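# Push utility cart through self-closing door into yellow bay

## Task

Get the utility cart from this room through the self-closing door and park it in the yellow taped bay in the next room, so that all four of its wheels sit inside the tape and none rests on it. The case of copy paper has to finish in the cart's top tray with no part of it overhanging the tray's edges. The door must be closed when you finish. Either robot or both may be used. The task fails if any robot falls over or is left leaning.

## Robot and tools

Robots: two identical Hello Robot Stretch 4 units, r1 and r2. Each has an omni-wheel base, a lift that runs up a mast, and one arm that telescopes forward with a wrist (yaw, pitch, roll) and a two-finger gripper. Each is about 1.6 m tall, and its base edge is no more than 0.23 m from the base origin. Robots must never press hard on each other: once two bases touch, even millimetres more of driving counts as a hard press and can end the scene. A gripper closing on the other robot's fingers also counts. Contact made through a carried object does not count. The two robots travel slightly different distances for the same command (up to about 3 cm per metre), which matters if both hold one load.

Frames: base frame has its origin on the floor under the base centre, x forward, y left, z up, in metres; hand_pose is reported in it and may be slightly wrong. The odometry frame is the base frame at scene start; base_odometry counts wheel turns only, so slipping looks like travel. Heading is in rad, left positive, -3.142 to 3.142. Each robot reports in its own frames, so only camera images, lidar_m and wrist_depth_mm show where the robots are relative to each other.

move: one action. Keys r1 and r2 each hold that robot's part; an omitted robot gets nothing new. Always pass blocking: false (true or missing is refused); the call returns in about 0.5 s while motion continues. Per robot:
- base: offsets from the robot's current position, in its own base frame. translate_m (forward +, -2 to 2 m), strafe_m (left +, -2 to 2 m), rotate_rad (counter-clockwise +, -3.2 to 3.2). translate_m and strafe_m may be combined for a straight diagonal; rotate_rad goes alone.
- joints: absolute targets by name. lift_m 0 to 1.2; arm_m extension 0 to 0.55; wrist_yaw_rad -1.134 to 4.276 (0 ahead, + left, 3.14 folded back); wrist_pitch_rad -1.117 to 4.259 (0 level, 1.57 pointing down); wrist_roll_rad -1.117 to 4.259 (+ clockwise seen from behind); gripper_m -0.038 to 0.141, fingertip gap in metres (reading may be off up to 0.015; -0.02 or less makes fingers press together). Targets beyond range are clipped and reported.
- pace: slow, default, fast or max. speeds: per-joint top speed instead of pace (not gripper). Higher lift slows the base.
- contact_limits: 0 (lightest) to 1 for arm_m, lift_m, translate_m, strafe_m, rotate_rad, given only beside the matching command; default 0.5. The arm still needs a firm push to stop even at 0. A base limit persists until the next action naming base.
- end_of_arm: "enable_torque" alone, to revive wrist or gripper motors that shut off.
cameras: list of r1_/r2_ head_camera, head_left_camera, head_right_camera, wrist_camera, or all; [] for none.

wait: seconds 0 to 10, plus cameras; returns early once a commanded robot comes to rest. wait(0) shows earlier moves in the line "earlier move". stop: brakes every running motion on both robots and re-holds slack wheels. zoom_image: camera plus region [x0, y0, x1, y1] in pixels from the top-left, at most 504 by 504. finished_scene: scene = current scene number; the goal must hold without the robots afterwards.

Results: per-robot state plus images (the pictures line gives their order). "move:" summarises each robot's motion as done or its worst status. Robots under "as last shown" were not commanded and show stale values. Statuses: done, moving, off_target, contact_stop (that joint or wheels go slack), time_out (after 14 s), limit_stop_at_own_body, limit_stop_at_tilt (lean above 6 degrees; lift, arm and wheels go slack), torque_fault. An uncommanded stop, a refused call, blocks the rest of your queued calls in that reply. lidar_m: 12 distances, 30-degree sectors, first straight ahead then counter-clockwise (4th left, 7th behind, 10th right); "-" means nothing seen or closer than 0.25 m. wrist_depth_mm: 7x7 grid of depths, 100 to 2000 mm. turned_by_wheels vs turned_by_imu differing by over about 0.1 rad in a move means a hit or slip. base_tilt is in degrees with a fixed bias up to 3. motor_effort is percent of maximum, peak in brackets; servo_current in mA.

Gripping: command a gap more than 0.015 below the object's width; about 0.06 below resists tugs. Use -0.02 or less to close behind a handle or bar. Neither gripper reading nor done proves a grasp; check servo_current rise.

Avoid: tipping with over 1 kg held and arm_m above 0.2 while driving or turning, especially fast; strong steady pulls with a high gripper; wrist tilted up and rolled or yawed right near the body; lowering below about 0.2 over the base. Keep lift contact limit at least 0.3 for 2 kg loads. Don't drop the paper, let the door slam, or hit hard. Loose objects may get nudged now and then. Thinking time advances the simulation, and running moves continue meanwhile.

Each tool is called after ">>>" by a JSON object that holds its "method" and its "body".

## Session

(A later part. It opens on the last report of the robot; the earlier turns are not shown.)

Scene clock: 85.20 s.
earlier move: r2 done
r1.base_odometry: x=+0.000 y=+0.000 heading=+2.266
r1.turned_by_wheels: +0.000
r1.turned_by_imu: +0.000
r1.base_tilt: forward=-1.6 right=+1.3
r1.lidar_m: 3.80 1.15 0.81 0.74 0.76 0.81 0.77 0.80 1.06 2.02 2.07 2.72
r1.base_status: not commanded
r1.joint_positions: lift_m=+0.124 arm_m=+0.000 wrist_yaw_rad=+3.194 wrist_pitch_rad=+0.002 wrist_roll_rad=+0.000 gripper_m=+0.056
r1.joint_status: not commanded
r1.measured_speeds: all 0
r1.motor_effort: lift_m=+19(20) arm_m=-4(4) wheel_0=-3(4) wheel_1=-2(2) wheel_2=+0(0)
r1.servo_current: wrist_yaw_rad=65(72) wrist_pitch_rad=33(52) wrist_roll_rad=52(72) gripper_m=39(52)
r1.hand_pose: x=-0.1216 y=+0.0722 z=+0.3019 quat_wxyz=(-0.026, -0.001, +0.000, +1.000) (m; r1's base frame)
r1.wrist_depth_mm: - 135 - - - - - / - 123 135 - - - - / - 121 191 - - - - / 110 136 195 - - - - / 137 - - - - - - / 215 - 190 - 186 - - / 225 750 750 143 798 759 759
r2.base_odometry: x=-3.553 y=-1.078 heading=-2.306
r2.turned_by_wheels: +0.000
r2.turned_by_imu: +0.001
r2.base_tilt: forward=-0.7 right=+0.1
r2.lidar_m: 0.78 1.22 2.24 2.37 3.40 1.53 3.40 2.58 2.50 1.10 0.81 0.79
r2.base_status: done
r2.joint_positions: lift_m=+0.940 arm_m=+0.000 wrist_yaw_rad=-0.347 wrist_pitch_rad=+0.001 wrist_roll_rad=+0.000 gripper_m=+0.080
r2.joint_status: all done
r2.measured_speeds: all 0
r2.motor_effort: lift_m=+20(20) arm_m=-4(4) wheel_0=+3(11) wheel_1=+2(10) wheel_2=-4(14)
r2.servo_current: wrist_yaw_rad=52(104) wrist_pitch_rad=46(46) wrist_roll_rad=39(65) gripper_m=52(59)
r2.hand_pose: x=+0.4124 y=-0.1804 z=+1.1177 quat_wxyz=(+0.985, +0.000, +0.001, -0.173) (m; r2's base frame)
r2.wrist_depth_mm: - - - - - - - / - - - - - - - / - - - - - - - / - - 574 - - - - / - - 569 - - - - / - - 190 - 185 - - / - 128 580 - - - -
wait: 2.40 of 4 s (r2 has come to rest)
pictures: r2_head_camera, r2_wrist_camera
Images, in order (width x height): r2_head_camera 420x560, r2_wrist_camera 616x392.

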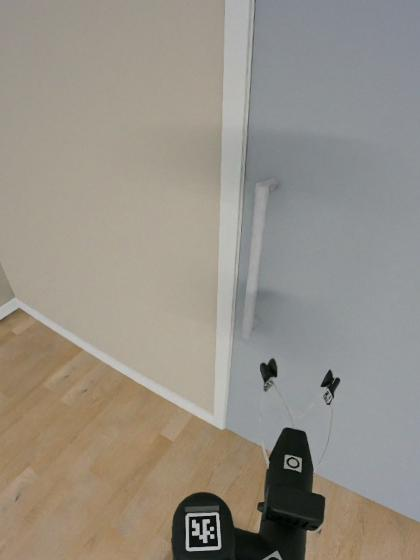

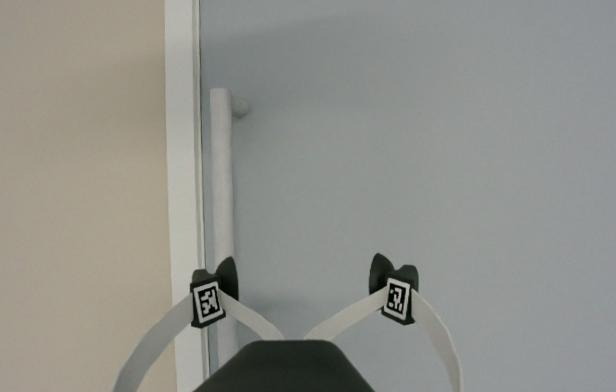

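>>> {"method": "move", "body": {"blocking": false, "cameras": [], "r2": {"base":{"translate_m":0.22,"strafe_m":-0.012},"contact_limits":{"translate_m":0.2},"pace":"slow"}}}

>>> {"method": "wait", "body": {"seconds": 4, "cameras": ["r2_wrist_camera"]}}

Scene clock: 96.20 s.
move: r2 moving
r1: as last shown
r1.lidar_m: 3.84 1.17 0.81 0.76 0.79 0.82 0.77 0.77 1.10 2.01 2.08 2.76
r1.motor_effort: lift_m=+20(20) arm_m=-4(4) wheel_0=-3(4) wheel_1=-1(2) wheel_2=+0(0)
r1.servo_current: wrist_yaw_rad=39(59) wrist_pitch_rad=39(46) wrist_roll_rad=46(65) gripper_m=46(46)
r1.wrist_depth_mm: - 135 - - - - - / - 123 135 - - - - / - 121 191 - - - - / 110 136 195 - - - - / 137 - - - - - - / 215 - 190 - 188 - - / 225 759 759 143 788 759 759
r2.base_odometry: x=-3.562 y=-1.087 heading=-2.305
r2.turned_by_wheels: +0.000
r2.turned_by_imu: +0.001
r2.base_tilt: forward=-0.7 right=+0.1
r2.lidar_m: 0.76 1.21 2.25 2.38 3.41 1.55 3.43 2.59 2.49 1.07 0.81 0.78
r2.base_status: translate_m moving; strafe_m moving
r2.joint_positions: lift_m=+0.940 arm_m=+0.000 wrist_yaw_rad=-0.347 wrist_pitch_rad=+0.001 wrist_roll_rad=+0.000 gripper_m=+0.080
r2.joint_status: not commanded
r2.measured_speeds: translate_m=+0.048 strafe_m=-0.003 rotate_rad=-0.001 lift_m=+0.000 arm_m=+0.000 wrist_yaw_rad=+0.000 wrist_pitch_rad=+0.000 wrist_roll_rad=+0.000
r2.motor_effort: lift_m=+20(20) arm_m=-4(4) wheel_0=+5(10) wheel_1=+6(6) wheel_2=-9(11)
r2.servo_current: wrist_yaw_rad=39(59) wrist_pitch_rad=39(46) wrist_roll_rad=46(59) gripper_m=59(59)
r2.contact_limits: translate_m 0.2
r2.hand_pose: x=+0.4124 y=-0.1804 z=+1.1177 quat_wxyz=(+0.985, +0.000, +0.001, -0.173) (m; r2's base frame)
r2.wrist_depth_mm: - - - - - - - / - - - - - - - / - - - - - - - / - - 564 - - - - / - - 554 - - - - / - - 189 - 186 - - / - 128 564 - - - -
pictures: none
No camera images: "cameras" was empty.

Scene clock: 99.17 s.
earlier move: r2 done
r1.base_odometry: x=+0.000 y=+0.000 heading=+2.266
r1.turned_by_wheels: +0.000
r1.turned_by_imu: +0.000
r1.base_tilt: forward=-1.6 right=+1.3
r1.lidar_m: 3.83 1.16 0.79 0.74 0.78 0.82 0.77 0.81 1.08 2.01 2.06 2.74
r1.base_status: not commanded
r1.joint_positions: lift_m=+0.124 arm_m=+0.000 wrist_yaw_rad=+3.194 wrist_pitch_rad=+0.002 wrist_roll_rad=+0.000 gripper_m=+0.056
r1.joint_status: not commanded
r1.measured_speeds: all 0
r1.motor_effort: lift_m=+20(20) arm_m=-4(4) wheel_0=-3(4) wheel_1=-1(2) wheel_2=+0(0)
r1.servo_current: wrist_yaw_rad=39(78) wrist_pitch_rad=46(52) wrist_roll_rad=72(72) gripper_m=39(46)
r1.hand_pose: x=-0.1216 y=+0.0722 z=+0.3019 quat_wxyz=(-0.026, -0.001, +0.000, +1.000) (m; r1's base frame)
r1.wrist_depth_mm: - 135 - - - - - / - 123 135 - - - - / - 121 192 - - - - / 110 136 195 - - - - / 137 - - - - - - / 216 - 190 - 187 - - / 225 750 759 143 788 759 750
r2.base_odometry: x=-3.709 y=-1.233 heading=-2.305
r2.turned_by_wheels: +0.000
r2.turned_by_imu: +0.001
r2.base_tilt: forward=-0.7 right=+0.0
r2.lidar_m: 0.59 0.94 2.11 2.27 3.28 1.74 3.53 2.69 2.00 0.84 0.64 0.58
r2.base_status: done
r2.joint_positions: lift_m=+0.940 arm_m=+0.000 wrist_yaw_rad=-0.347 wrist_pitch_rad=+0.001 wrist_roll_rad=+0.000 gripper_m=+0.080
r2.joint_status: not commanded
r2.measured_speeds: all 0
r2.motor_effort: lift_m=+20(21) arm_m=-4(4) wheel_0=+5(10) wheel_1=+5(7) wheel_2=-6(11)
r2.servo_current: wrist_yaw_rad=33(59) wrist_pitch_rad=39(46) wrist_roll_rad=59(59) gripper_m=52(59)
r2.contact_limits: translate_m 0.2
r2.hand_pose: x=+0.4124 y=-0.1804 z=+1.1177 quat_wxyz=(+0.985, +0.000, +0.001, -0.173) (m; r2's base frame)
r2.wrist_depth_mm: - 469 436 402 379 357 340 / - 466 433 402 382 359 342 / - 469 439 402 384 362 343 / - 473 439 404 384 364 345 / - 455 364 - 387 364 349 / - 459 192 - 192 364 349 / - 143 359 - 384 366 351
wait: 2.97 of 4 s (r2 has come to rest)
pictures: r2_wrist_camera
Images, in order (width x height): r2_wrist_camera 616x392.

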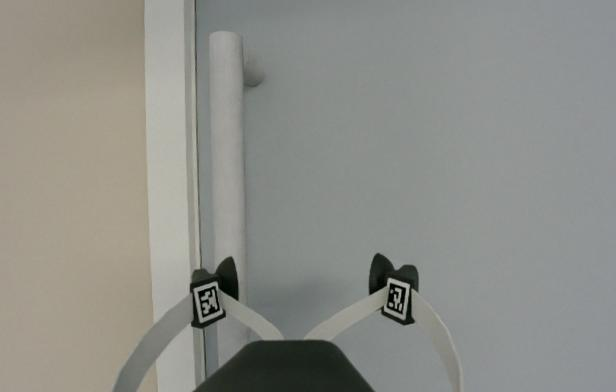

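>>> {"method": "move", "body": {"blocking": false, "cameras": [], "r2": {"base":{"translate_m":0.145,"strafe_m":0.015},"contact_limits":{"translate_m":0.2},"pace":"slow"}}}

>>> {"method": "wait", "body": {"seconds": 4, "cameras": ["r2_wrist_camera"]}}

Scene clock: 104.23 s.
move: r2 moving
r1: as last shown
r1.lidar_m: 3.82 1.16 0.81 0.75 0.78 0.80 0.78 0.81 1.04 2.02 2.08 2.73
r1.motor_effort: lift_m=+20(20) arm_m=-4(4) wheel_0=-3(3) wheel_1=-2(2) wheel_2=+0(0)
r1.servo_current: wrist_yaw_rad=46(72) wrist_pitch_rad=39(52) wrist_roll_rad=59(59) gripper_m=46(46)
r1.wrist_depth_mm: - 135 - - - - - / - 123 135 - - - - / - 121 191 - - - - / 111 135 195 - - - - / 137 - - - - - - / 215 - 190 - 188 - - / 225 750 750 143 778 768 768
r2.base_odometry: x=-3.717 y=-1.243 heading=-2.305
r2.turned_by_wheels: +0.000
r2.turned_by_imu: +0.001
r2.base_tilt: forward=-0.7 right=+0.0
r2.lidar_m: 0.57 0.94 2.12 2.27 3.27 1.73 3.58 2.70 1.96 0.84 0.60 0.58
r2.base_status: translate_m moving; strafe_m moving
r2.joint_positions: lift_m=+0.940 arm_m=+0.000 wrist_yaw_rad=-0.347 wrist_pitch_rad=+0.001 wrist_roll_rad=+0.000 gripper_m=+0.080
r2.joint_status: not commanded
r2.measured_speeds: translate_m=+0.048 strafe_m=+0.005 rotate_rad=+0.000 lift_m=+0.000 arm_m=+0.000 wrist_yaw_rad=+0.000 wrist_pitch_rad=+0.000 wrist_roll_rad=+0.000
r2.motor_effort: lift_m=+20(20) arm_m=-4(4) wheel_0=+3(6) wheel_1=+7(7) wheel_2=-8(11)
r2.servo_current: wrist_yaw_rad=39(52) wrist_pitch_rad=39(46) wrist_roll_rad=46(52) gripper_m=52(59)
r2.contact_limits: translate_m 0.2
r2.hand_pose: x=+0.4124 y=-0.1804 z=+1.1177 quat_wxyz=(+0.985, +0.000, +0.001, -0.173) (m; r2's base frame)
r2.wrist_depth_mm: - 455 421 397 370 347 332 / - 462 392 399 375 351 336 / - 462 427 397 377 353 340 / - 466 349 399 377 357 340 / - 469 349 402 377 355 342 / - 469 192 397 192 357 340 / - 158 436 - 382 357 343
pictures: none
No camera images: "cameras" was empty.

Scene clock: 106.47 s.
earlier move: r2 done
r1.base_odometry: x=+0.000 y=+0.000 heading=+2.266
r1.turned_by_wheels: +0.000
r1.turned_by_imu: +0.000
r1.base_tilt: forward=-1.6 right=+1.3
r1.lidar_m: 3.84 1.14 0.81 0.74 0.78 0.84 0.76 0.80 1.04 2.01 2.07 2.76
r1.base_status: not commanded
r1.joint_positions: lift_m=+0.124 arm_m=+0.000 wrist_yaw_rad=+3.194 wrist_pitch_rad=+0.002 wrist_roll_rad=+0.000 gripper_m=+0.056
r1.joint_status: not commanded
r1.measured_speeds: all 0
r1.motor_effort: lift_m=+19(20) arm_m=-4(4) wheel_0=-3(4) wheel_1=-2(2) wheel_2=+0(0)
r1.servo_current: wrist_yaw_rad=39(72) wrist_pitch_rad=46(52) wrist_roll_rad=59(65) gripper_m=52(52)
r1.hand_pose: x=-0.1216 y=+0.0722 z=+0.3019 quat_wxyz=(-0.026, -0.001, +0.000, +1.000) (m; r1's base frame)
r1.wrist_depth_mm: - 135 - - - - - / - 123 135 - - - - / - 121 191 - - - - / 110 136 195 - - - - / 136 - - - - - - / 216 - 190 - 187 - - / 224 741 741 143 778 768 759
r2.base_odometry: x=-3.795 y=-1.350 heading=-2.305
r2.turned_by_wheels: +0.000
r2.turned_by_imu: +0.000
r2.base_tilt: forward=-0.7 right=+0.0
r2.lidar_m: 0.53 0.76 2.02 2.17 3.11 1.86 3.68 2.80 1.60 0.69 0.51 0.43
r2.base_status: done
r2.joint_positions: lift_m=+0.940 arm_m=+0.000 wrist_yaw_rad=-0.347 wrist_pitch_rad=+0.001 wrist_roll_rad=+0.000 gripper_m=+0.080
r2.joint_status: not commanded
r2.measured_speeds: all 0
r2.motor_effort: lift_m=+20(21) arm_m=-3(4) wheel_0=+4(8) wheel_1=+4(8) wheel_2=-6(11)
r2.servo_current: wrist_yaw_rad=52(59) wrist_pitch_rad=39(46) wrist_roll_rad=52(59) gripper_m=52(59)
r2.contact_limits: translate_m 0.2
r2.hand_pose: x=+0.4124 y=-0.1804 z=+1.1177 quat_wxyz=(+0.985, +0.000, +0.001, -0.173) (m; r2's base frame)
r2.wrist_depth_mm: 364 336 307 262 272 258 - / 366 340 309 285 272 258 246 / 366 340 310 289 274 259 246 / 373 343 312 287 278 259 249 / 375 345 310 290 277 263 250 / 382 349 196 226 193 262 252 / 379 351 319 - 277 260 254
wait: 2.23 of 4 s (r2 has come to rest)
pictures: r2_wrist_camera
Images, in order (width x height): r2_wrist_camera 616x392.

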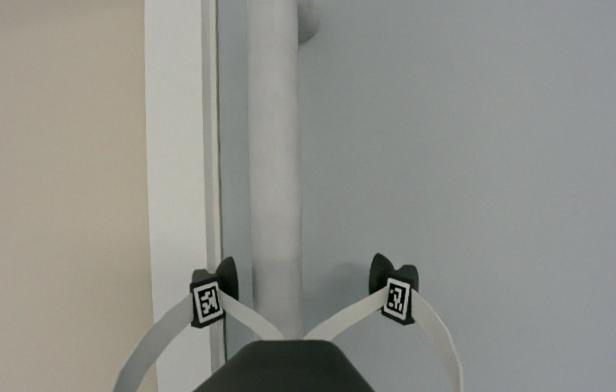

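>>> {"method": "move", "body": {"blocking": false, "cameras": [], "r2": {"base":{"translate_m":0.05},"contact_limits":{"translate_m":0.2},"pace":"slow"}}}

>>> {"method": "wait", "body": {"seconds": 2, "cameras": []}}

>>> {"method": "move", "body": {"blocking": false, "cameras": [], "r2": {"joints":{"gripper_m":-0.03}}}}

>>> {"method": "wait", "body": {"seconds": 2.5, "cameras": ["r2_head_camera","r2_wrist_camera"]}}

>>> {"method": "zoom_image", "body": {"camera": "r2_head_camera", "region": [220, 300, 400, 500]}}

Scene clock: 114.10 s.
move: r2 moving
r1: as last shown
r1.lidar_m: 3.84 1.16 0.81 0.74 0.78 0.82 0.75 0.81 1.08 2.01 2.08 2.72
r1.motor_effort: lift_m=+20(20) arm_m=-4(4) wheel_0=-4(4) wheel_1=-2(2) wheel_2=+0(0)
r1.servo_current: wrist_yaw_rad=52(65) wrist_pitch_rad=39(46) wrist_roll_rad=52(59) gripper_m=39(46)
r1.wrist_depth_mm: - 135 - - - - - / - 123 135 - - - - / - 121 192 - - - - / 110 135 195 - - - - / 137 - - - - - - / 216 - 190 - 187 - - / 226 750 759 143 778 759 759
r2.base_odometry: x=-3.803 y=-1.360 heading=-2.305
r2.turned_by_wheels: +0.000
r2.turned_by_imu: +0.001
r2.base_tilt: forward=-0.7 right=+0.1
r2.lidar_m: 0.51 0.75 2.02 2.16 3.13 1.87 3.63 2.78 1.60 0.69 0.50 0.45
r2.base_status: translate_m moving
r2.joint_positions: lift_m=+0.940 arm_m=+0.000 wrist_yaw_rad=-0.347 wrist_pitch_rad=+0.001 wrist_roll_rad=+0.000 gripper_m=+0.080
r2.joint_status: not commanded
r2.measured_speeds: translate_m=+0.048 strafe_m=+0.000 rotate_rad=-0.002 lift_m=+0.000 arm_m=+0.000 wrist_yaw_rad=+0.000 wrist_pitch_rad=+0.000 wrist_roll_rad=+0.000
r2.motor_effort: lift_m=+20(20) arm_m=-4(4) wheel_0=+4(9) wheel_1=+7(7) wheel_2=-10(10)
r2.servo_current: wrist_yaw_rad=46(52) wrist_pitch_rad=39(46) wrist_roll_rad=52(59) gripper_m=52(59)
r2.contact_limits: translate_m 0.2
r2.hand_pose: x=+0.4124 y=-0.1804 z=+1.1177 quat_wxyz=(+0.985, +0.000, +0.001, -0.173) (m; r2's base frame)
r2.wrist_depth_mm: 349 325 297 254 263 248 236 / 355 327 298 276 265 250 236 / 357 329 298 276 268 251 239 / 359 332 301 211 268 252 240 / 364 332 301 281 267 253 243 / 368 338 194 222 193 254 243 / 368 340 307 - 268 252 245
pictures: none
No camera images: "cameras" was empty.

Scene clock: 115.30 s.
earlier move: r2 done
r1.base_odometry: x=+0.000 y=+0.000 heading=+2.266
r1.turned_by_wheels: +0.000
r1.turned_by_imu: +0.000
r1.base_tilt: forward=-1.6 right=+1.3
r1.lidar_m: 3.82 1.14 0.80 0.75 0.78 0.81 0.77 0.81 1.05 2.01 2.07 2.74
r1.base_status: not commanded
r1.joint_positions: lift_m=+0.124 arm_m=+0.000 wrist_yaw_rad=+3.194 wrist_pitch_rad=+0.002 wrist_roll_rad=+0.000 gripper_m=+0.056
r1.joint_status: not commanded
r1.measured_speeds: all 0
r1.motor_effort: lift_m=+19(20) arm_m=-4(4) wheel_0=-3(4) wheel_1=-2(2) wheel_2=+0(0)
r1.servo_current: wrist_yaw_rad=46(65) wrist_pitch_rad=39(46) wrist_roll_rad=39(65) gripper_m=39(46)
r1.hand_pose: x=-0.1216 y=+0.0722 z=+0.3019 quat_wxyz=(-0.026, -0.001, +0.000, +1.000) (m; r1's base frame)
r1.wrist_depth_mm: - 135 - - - - - / - 123 135 - - - - / - 121 191 - - - - / 110 136 195 - - - - / 137 - - - - - - / 216 - 190 - 187 - - / 226 759 750 143 778 759 759
r2.base_odometry: x=-3.828 y=-1.387 heading=-2.305
r2.turned_by_wheels: +0.000
r2.turned_by_imu: +0.000
r2.base_tilt: forward=-0.7 right=+0.0
r2.lidar_m: 0.48 0.70 2.02 2.19 3.10 1.90 3.70 2.82 1.50 0.64 0.47 0.41
r2.base_status: done
r2.joint_positions: lift_m=+0.940 arm_m=+0.000 wrist_yaw_rad=-0.351 wrist_pitch_rad=+0.001 wrist_roll_rad=+0.000 gripper_m=+0.080
r2.joint_status: not commanded
r2.measured_speeds: all 0
r2.motor_effort: lift_m=+20(20) arm_m=-4(4) wheel_0=+6(9) wheel_1=+3(8) wheel_2=-9(10)
r2.servo_current: wrist_yaw_rad=46(59) wrist_pitch_rad=33(46) wrist_roll_rad=52(59) gripper_m=52(59)
r2.contact_limits: translate_m 0.2
r2.hand_pose: x=+0.4116 y=-0.1813 z=+1.1177 quat_wxyz=(+0.985, +0.000, +0.001, -0.175) (m; r2's base frame)
r2.wrist_depth_mm: 304 271 262 174 236 222 213 / 310 271 264 244 236 224 215 / 312 272 265 175 237 225 216 / 312 290 267 177 239 228 217 / 317 291 267 178 241 227 218 / 320 296 196 178 193 226 219 / 322 297 270 - 241 226 220
wait: 1.20 of 2 s (r2 has come to rest)
pictures: none
No camera images: "cameras" was empty.

Scene clock: 115.80 s.
move: r2 moving
r1: as last shown
r1.lidar_m: 3.84 1.14 0.81 0.75 0.77 0.84 0.76 0.80 1.09 2.02 2.05 2.72
r1.motor_effort: lift_m=+20(20) arm_m=-4(4) wheel_0=-3(4) wheel_1=-2(2) wheel_2=+0(0)
r1.servo_current: wrist_yaw_rad=46(65) wrist_pitch_rad=52(52) wrist_roll_rad=52(59) gripper_m=46(46)
r1.wrist_depth_mm: - 135 - - - - - / - 123 135 - - - - / - 121 191 - - - - / 111 136 195 - - - - / 137 - - - - - - / 216 - 191 - 187 - - / 224 759 759 143 768 768 759
r2.base_odometry: x=-3.828 y=-1.387 heading=-2.305
r2.turned_by_wheels: +0.000
r2.turned_by_imu: +0.000
r2.base_tilt: forward=-0.7 right=+0.0
r2.lidar_m: 0.48 0.71 2.00 2.11 3.09 1.87 3.69 2.81 1.52 0.62 0.46 0.38
r2.base_status: not commanded
r2.joint_positions: lift_m=+0.940 arm_m=+0.000 wrist_yaw_rad=-0.354 wrist_pitch_rad=+0.001 wrist_roll_rad=+0.000 gripper_m=+0.062
r2.joint_status: gripper_m moving
r2.measured_speeds: translate_m=+0.000 strafe_m=+0.000 rotate_rad=-0.002 lift_m=+0.000 arm_m=+0.000 wrist_yaw_rad=-0.014 wrist_pitch_rad=+0.000 wrist_roll_rad=+0.000
r2.motor_effort: lift_m=+20(20) arm_m=-4(4) wheel_0=+5(6) wheel_1=+3(4) wheel_2=-9(9)
r2.servo_current: wrist_yaw_rad=39(52) wrist_pitch_rad=33(39) wrist_roll_rad=52(52) gripper_m=130(137)
r2.contact_limits: translate_m 0.2
r2.hand_pose: x=+0.4112 y=-0.1819 z=+1.1177 quat_wxyz=(+0.984, +0.000, +0.001, -0.176) (m; r2's base frame)
r2.wrist_depth_mm: 303 270 262 179 236 221 213 / 306 270 263 179 237 223 214 / 307 272 264 179 238 226 216 / 312 273 267 179 240 228 216 / 314 276 266 180 238 227 219 / 317 294 195 181 191 229 220 / 319 273 272 - 241 226 220
pictures: none
No camera images: "cameras" was empty.

Scene clock: 117.10 s.
earlier move: r2 done
r1.base_odometry: x=+0.000 y=+0.000 heading=+2.266
r1.turned_by_wheels: +0.000
r1.turned_by_imu: +0.000
r1.base_tilt: forward=-1.6 right=+1.3
r1.lidar_m: 3.81 1.14 0.79 0.75 0.77 0.82 0.76 0.81 1.08 2.00 2.07 2.73
r1.base_status: not commanded
r1.joint_positions: lift_m=+0.124 arm_m=+0.000 wrist_yaw_rad=+3.194 wrist_pitch_rad=+0.002 wrist_roll_rad=+0.000 gripper_m=+0.056
r1.joint_status: not commanded
r1.measured_speeds: all 0
r1.motor_effort: lift_m=+19(20) arm_m=-4(4) wheel_0=-4(4) wheel_1=-1(2) wheel_2=+0(0)
r1.servo_current: wrist_yaw_rad=46(65) wrist_pitch_rad=39(52) wrist_roll_rad=52(72) gripper_m=39(52)
r1.hand_pose: x=-0.1216 y=+0.0722 z=+0.3019 quat_wxyz=(-0.026, -0.001, +0.000, +1.000) (m; r1's base frame)
r1.wrist_depth_mm: - 134 - - - - - / - 123 135 - - - - / - 121 191 - - - - / 110 136 195 - - - - / 137 - - - - - - / 216 - 190 - 187 - - / 225 750 750 143 788 768 759
r2.base_odometry: x=-3.829 y=-1.388 heading=-2.305
r2.turned_by_wheels: +0.000
r2.turned_by_imu: +0.001
r2.base_tilt: forward=-0.6 right=+0.1
r2.lidar_m: 0.46 0.71 2.02 2.13 3.10 1.91 3.63 2.79 1.47 0.61 0.46 0.36
r2.base_status: not commanded
r2.joint_positions: lift_m=+0.940 arm_m=+0.000 wrist_yaw_rad=-0.345 wrist_pitch_rad=+0.001 wrist_roll_rad=+0.000 gripper_m=-0.028
r2.joint_status: all done
r2.measured_speeds: all 0
r2.motor_effort: lift_m=+20(21) arm_m=-4(4) wheel_0=-5(6) wheel_1=+2(4) wheel_2=+5(9)
r2.servo_current: wrist_yaw_rad=59(65) wrist_pitch_rad=46(46) wrist_roll_rad=46(59) gripper_m=150(293)
r2.contact_limits: translate_m 0.2
r2.hand_pose: x=+0.4128 y=-0.1797 z=+1.1177 quat_wxyz=(+0.985, +0.000, +0.001, -0.172) (m; r2's base frame)
r2.wrist_depth_mm: 309 287 255 162 227 213 204 / 315 289 258 163 229 215 - / 315 290 259 164 229 216 206 / 319 291 262 167 232 217 207 / 324 294 263 168 232 218 208 / 325 298 185 167 180 218 210 / 327 306 268 - 234 216 211
wait: 1.30 of 2.5 s (r2 has come to rest)
pictures: r2_head_camera, r2_wrist_camera
Images, in order (width x height): r2_head_camera 420x560, r2_wrist_camera 616x392.

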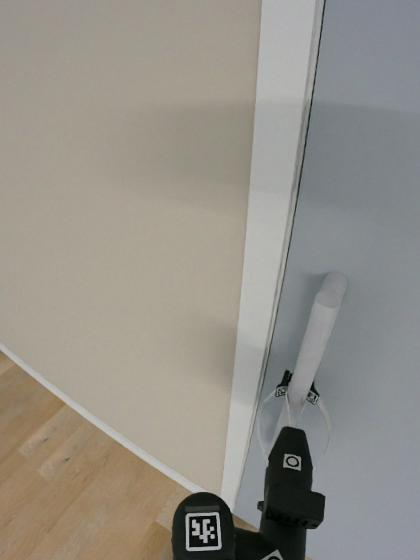

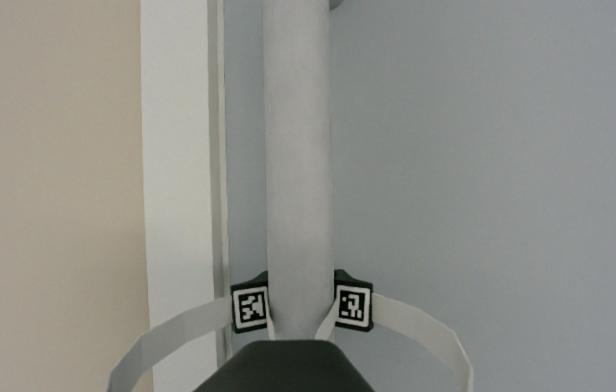

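Scaled by 2.520 from the camera's 420x560 image, which has a finer 1200x1600 frame.

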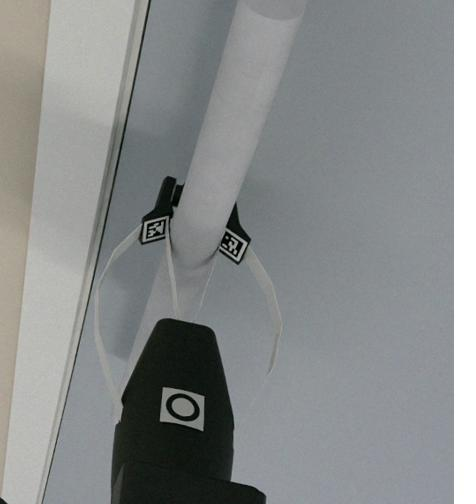

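>>> {"method": "move", "body": {"blocking": false, "r1": {"base":{"rotate_rad":1.571},"joints":{"lift_m":0.5}}, "r2": {"base":{"translate_m":-0.151,"strafe_m":0.067},"pace":"slow"}, "cameras": ["r2_wrist_camera"]}}

>>> {"method": "wait", "body": {"seconds": 2, "cameras": ["r2_wrist_camera"]}}

>>> {"method": "wait", "body": {"seconds": 2, "cameras": ["r2_wrist_camera"]}}

>>> {"method": "move", "body": {"blocking": false, "r2": {"base":{"translate_m":-0.161,"strafe_m":0.035},"pace":"slow"}, "cameras": []}}

>>> {"method": "wait", "body": {"seconds": 3, "cameras": ["r2_wrist_camera", "r2_head_camera"]}}

Scene clock: 173.57 s.
move: r1 moving; r2 moving
r1.base_odometry: x=+0.000 y=+0.000 heading=+2.519
r1.turned_by_wheels: +0.253
r1.turned_by_imu: +0.253
r1.base_tilt: forward=-1.6 right=+1.2
r1.lidar_m: 2.00 0.93 0.75 0.73 0.85 0.78 0.77 0.89 1.44 2.03 2.27 3.68
r1.base_status: rotate_rad moving
r1.joint_positions: lift_m=+0.162 arm_m=+0.000 wrist_yaw_rad=+3.194 wrist_pitch_rad=+0.002 wrist_roll_rad=+0.000 gripper_m=+0.056
r1.joint_status: lift_m moving
r1.measured_speeds: translate_m=-0.001 strafe_m=+0.000 rotate_rad=+0.978 lift_m=+0.146 arm_m=+0.000 wrist_yaw_rad=+0.000 wrist_pitch_rad=+0.000 wrist_roll_rad=+0.000
r1.motor_effort: lift_m=+26(27) arm_m=-4(4) wheel_0=-8(10) wheel_1=-7(7) wheel_2=-8(8)
r1.servo_current: wrist_yaw_rad=52(52) wrist_pitch_rad=46(52) wrist_roll_rad=39(59) gripper_m=39(46)
r1.hand_pose: x=-0.1216 y=+0.0722 z=+0.3395 quat_wxyz=(-0.026, -0.001, +0.000, +1.000) (m; r1's base frame)
r1.wrist_depth_mm: - 135 - - - - - / - 123 135 - - - - / - 121 192 - - - - / 112 136 194 - - - - / 137 - - - - - - / 216 - 190 - 187 - - / 809 820 820 143 798 - -
r2.base_odometry: x=-3.816 y=-1.382 heading=-2.305
r2.turned_by_wheels: +0.000
r2.turned_by_imu: +0.000
r2.base_tilt: forward=-0.6 right=+0.1
r2.lidar_m: 0.49 0.74 2.02 2.13 3.07 1.88 3.68 2.81 1.54 0.65 0.46 0.38
r2.base_status: translate_m moving; strafe_m moving
r2.joint_positions: lift_m=+0.940 arm_m=+0.000 wrist_yaw_rad=-0.344 wrist_pitch_rad=+0.001 wrist_roll_rad=+0.000 gripper_m=-0.028
r2.joint_status: not commanded
r2.measured_speeds: translate_m=-0.048 strafe_m=+0.021 rotate_rad=+0.001 lift_m=+0.000 arm_m=+0.000 wrist_yaw_rad=+0.005 wrist_pitch_rad=+0.000 wrist_roll_rad=+0.000
r2.motor_effort: lift_m=+20(20) arm_m=-4(4) wheel_0=-13(19) wheel_1=-6(7) wheel_2=+18(19)
r2.servo_current: wrist_yaw_rad=46(65) wrist_pitch_rad=39(46) wrist_roll_rad=33(52) gripper_m=150(150)
r2.hand_pose: x=+0.4130 y=-0.1795 z=+1.1177 quat_wxyz=(+0.985, +0.000, +0.001, -0.171) (m; r2's base frame)
r2.wrist_depth_mm: 324 298 265 162 228 213 204 / 330 303 267 163 229 215 - / 330 303 268 165 230 217 207 / 336 306 270 167 233 217 208 / 338 309 270 167 233 219 209 / 338 310 186 167 180 220 211 / 343 319 276 - 233 216 211
pictures: r2_wrist_camera
Images, in order (width x height): r2_wrist_camera 616x392.

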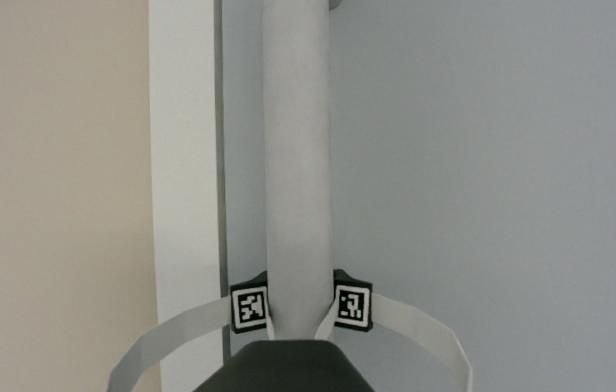

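Scene clock: 175.57 s.
earlier move: r1 moving; r2 moving
r1.base_odometry: x=+0.000 y=+0.000 heading=-2.447
r1.turned_by_wheels: +1.318
r1.turned_by_imu: +1.325
r1.base_tilt: forward=-1.6 right=+1.3
r1.lidar_m: 0.75 0.77 0.82 0.76 0.81 1.03 2.01 2.10 2.74 3.94 1.16 0.82
r1.base_status: done
r1.joint_positions: lift_m=+0.500 arm_m=+0.000 wrist_yaw_rad=+3.194 wrist_pitch_rad=+0.002 wrist_roll_rad=+0.000 gripper_m=+0.056
r1.joint_status: lift_m moving
r1.measured_speeds: all 0
r1.motor_effort: lift_m=+24(28) arm_m=-4(4) wheel_0=-3(10) wheel_1=-1(8) wheel_2=-1(8)
r1.servo_current: wrist_yaw_rad=52(65) wrist_pitch_rad=39(52) wrist_roll_rad=59(72) gripper_m=39(46)
r1.hand_pose: x=-0.1216 y=+0.0722 z=+0.6771 quat_wxyz=(-0.026, -0.001, +0.000, +1.000) (m; r1's base frame)
r1.wrist_depth_mm: - 135 - - - - - / - 122 145 - - - - / - 121 190 - - - - / 110 136 205 - - - - / 216 - - - - - - / - - 194 - 187 - - / 1537 1499 1537 153 1576 - -
r2.base_odometry: x=-3.679 y=-1.321 heading=-2.305
r2.turned_by_wheels: +0.000
r2.turned_by_imu: +0.000
r2.base_tilt: forward=-0.6 right=+0.1
r2.lidar_m: 0.48 0.95 2.03 2.17 3.13 1.72 3.66 2.79 1.99 0.76 0.50 0.39
r2.base_status: translate_m moving; strafe_m moving
r2.joint_positions: lift_m=+0.940 arm_m=+0.000 wrist_yaw_rad=-0.342 wrist_pitch_rad=+0.001 wrist_roll_rad=+0.000 gripper_m=-0.028
r2.joint_status: not commanded
r2.measured_speeds: translate_m=-0.008 strafe_m=+0.004 rotate_rad=-0.001 lift_m=+0.000 arm_m=+0.000 wrist_yaw_rad=+0.000 wrist_pitch_rad=+0.000 wrist_roll_rad=+0.000
r2.motor_effort: lift_m=+20(21) arm_m=-4(4) wheel_0=-11(19) wheel_1=-5(8) wheel_2=+15(20)
r2.servo_current: wrist_yaw_rad=65(72) wrist_pitch_rad=39(46) wrist_roll_rad=33(59) gripper_m=130(150)
r2.hand_pose: x=+0.4134 y=-0.1790 z=+1.1177 quat_wxyz=(+0.985, +0.000, +0.001, -0.170) (m; r2's base frame)
r2.wrist_depth_mm: - 477 249 162 235 229 224 / - 469 251 163 236 229 225 / - 477 251 165 236 231 225 / - 477 252 167 239 233 228 / - 477 254 166 240 234 229 / - - 186 167 181 235 231 / - - 462 - 243 235 232
wait: 2.00 s; no rest
pictures: r2_wrist_camera
Images, in order (width x height): r2_wrist_camera 616x392.

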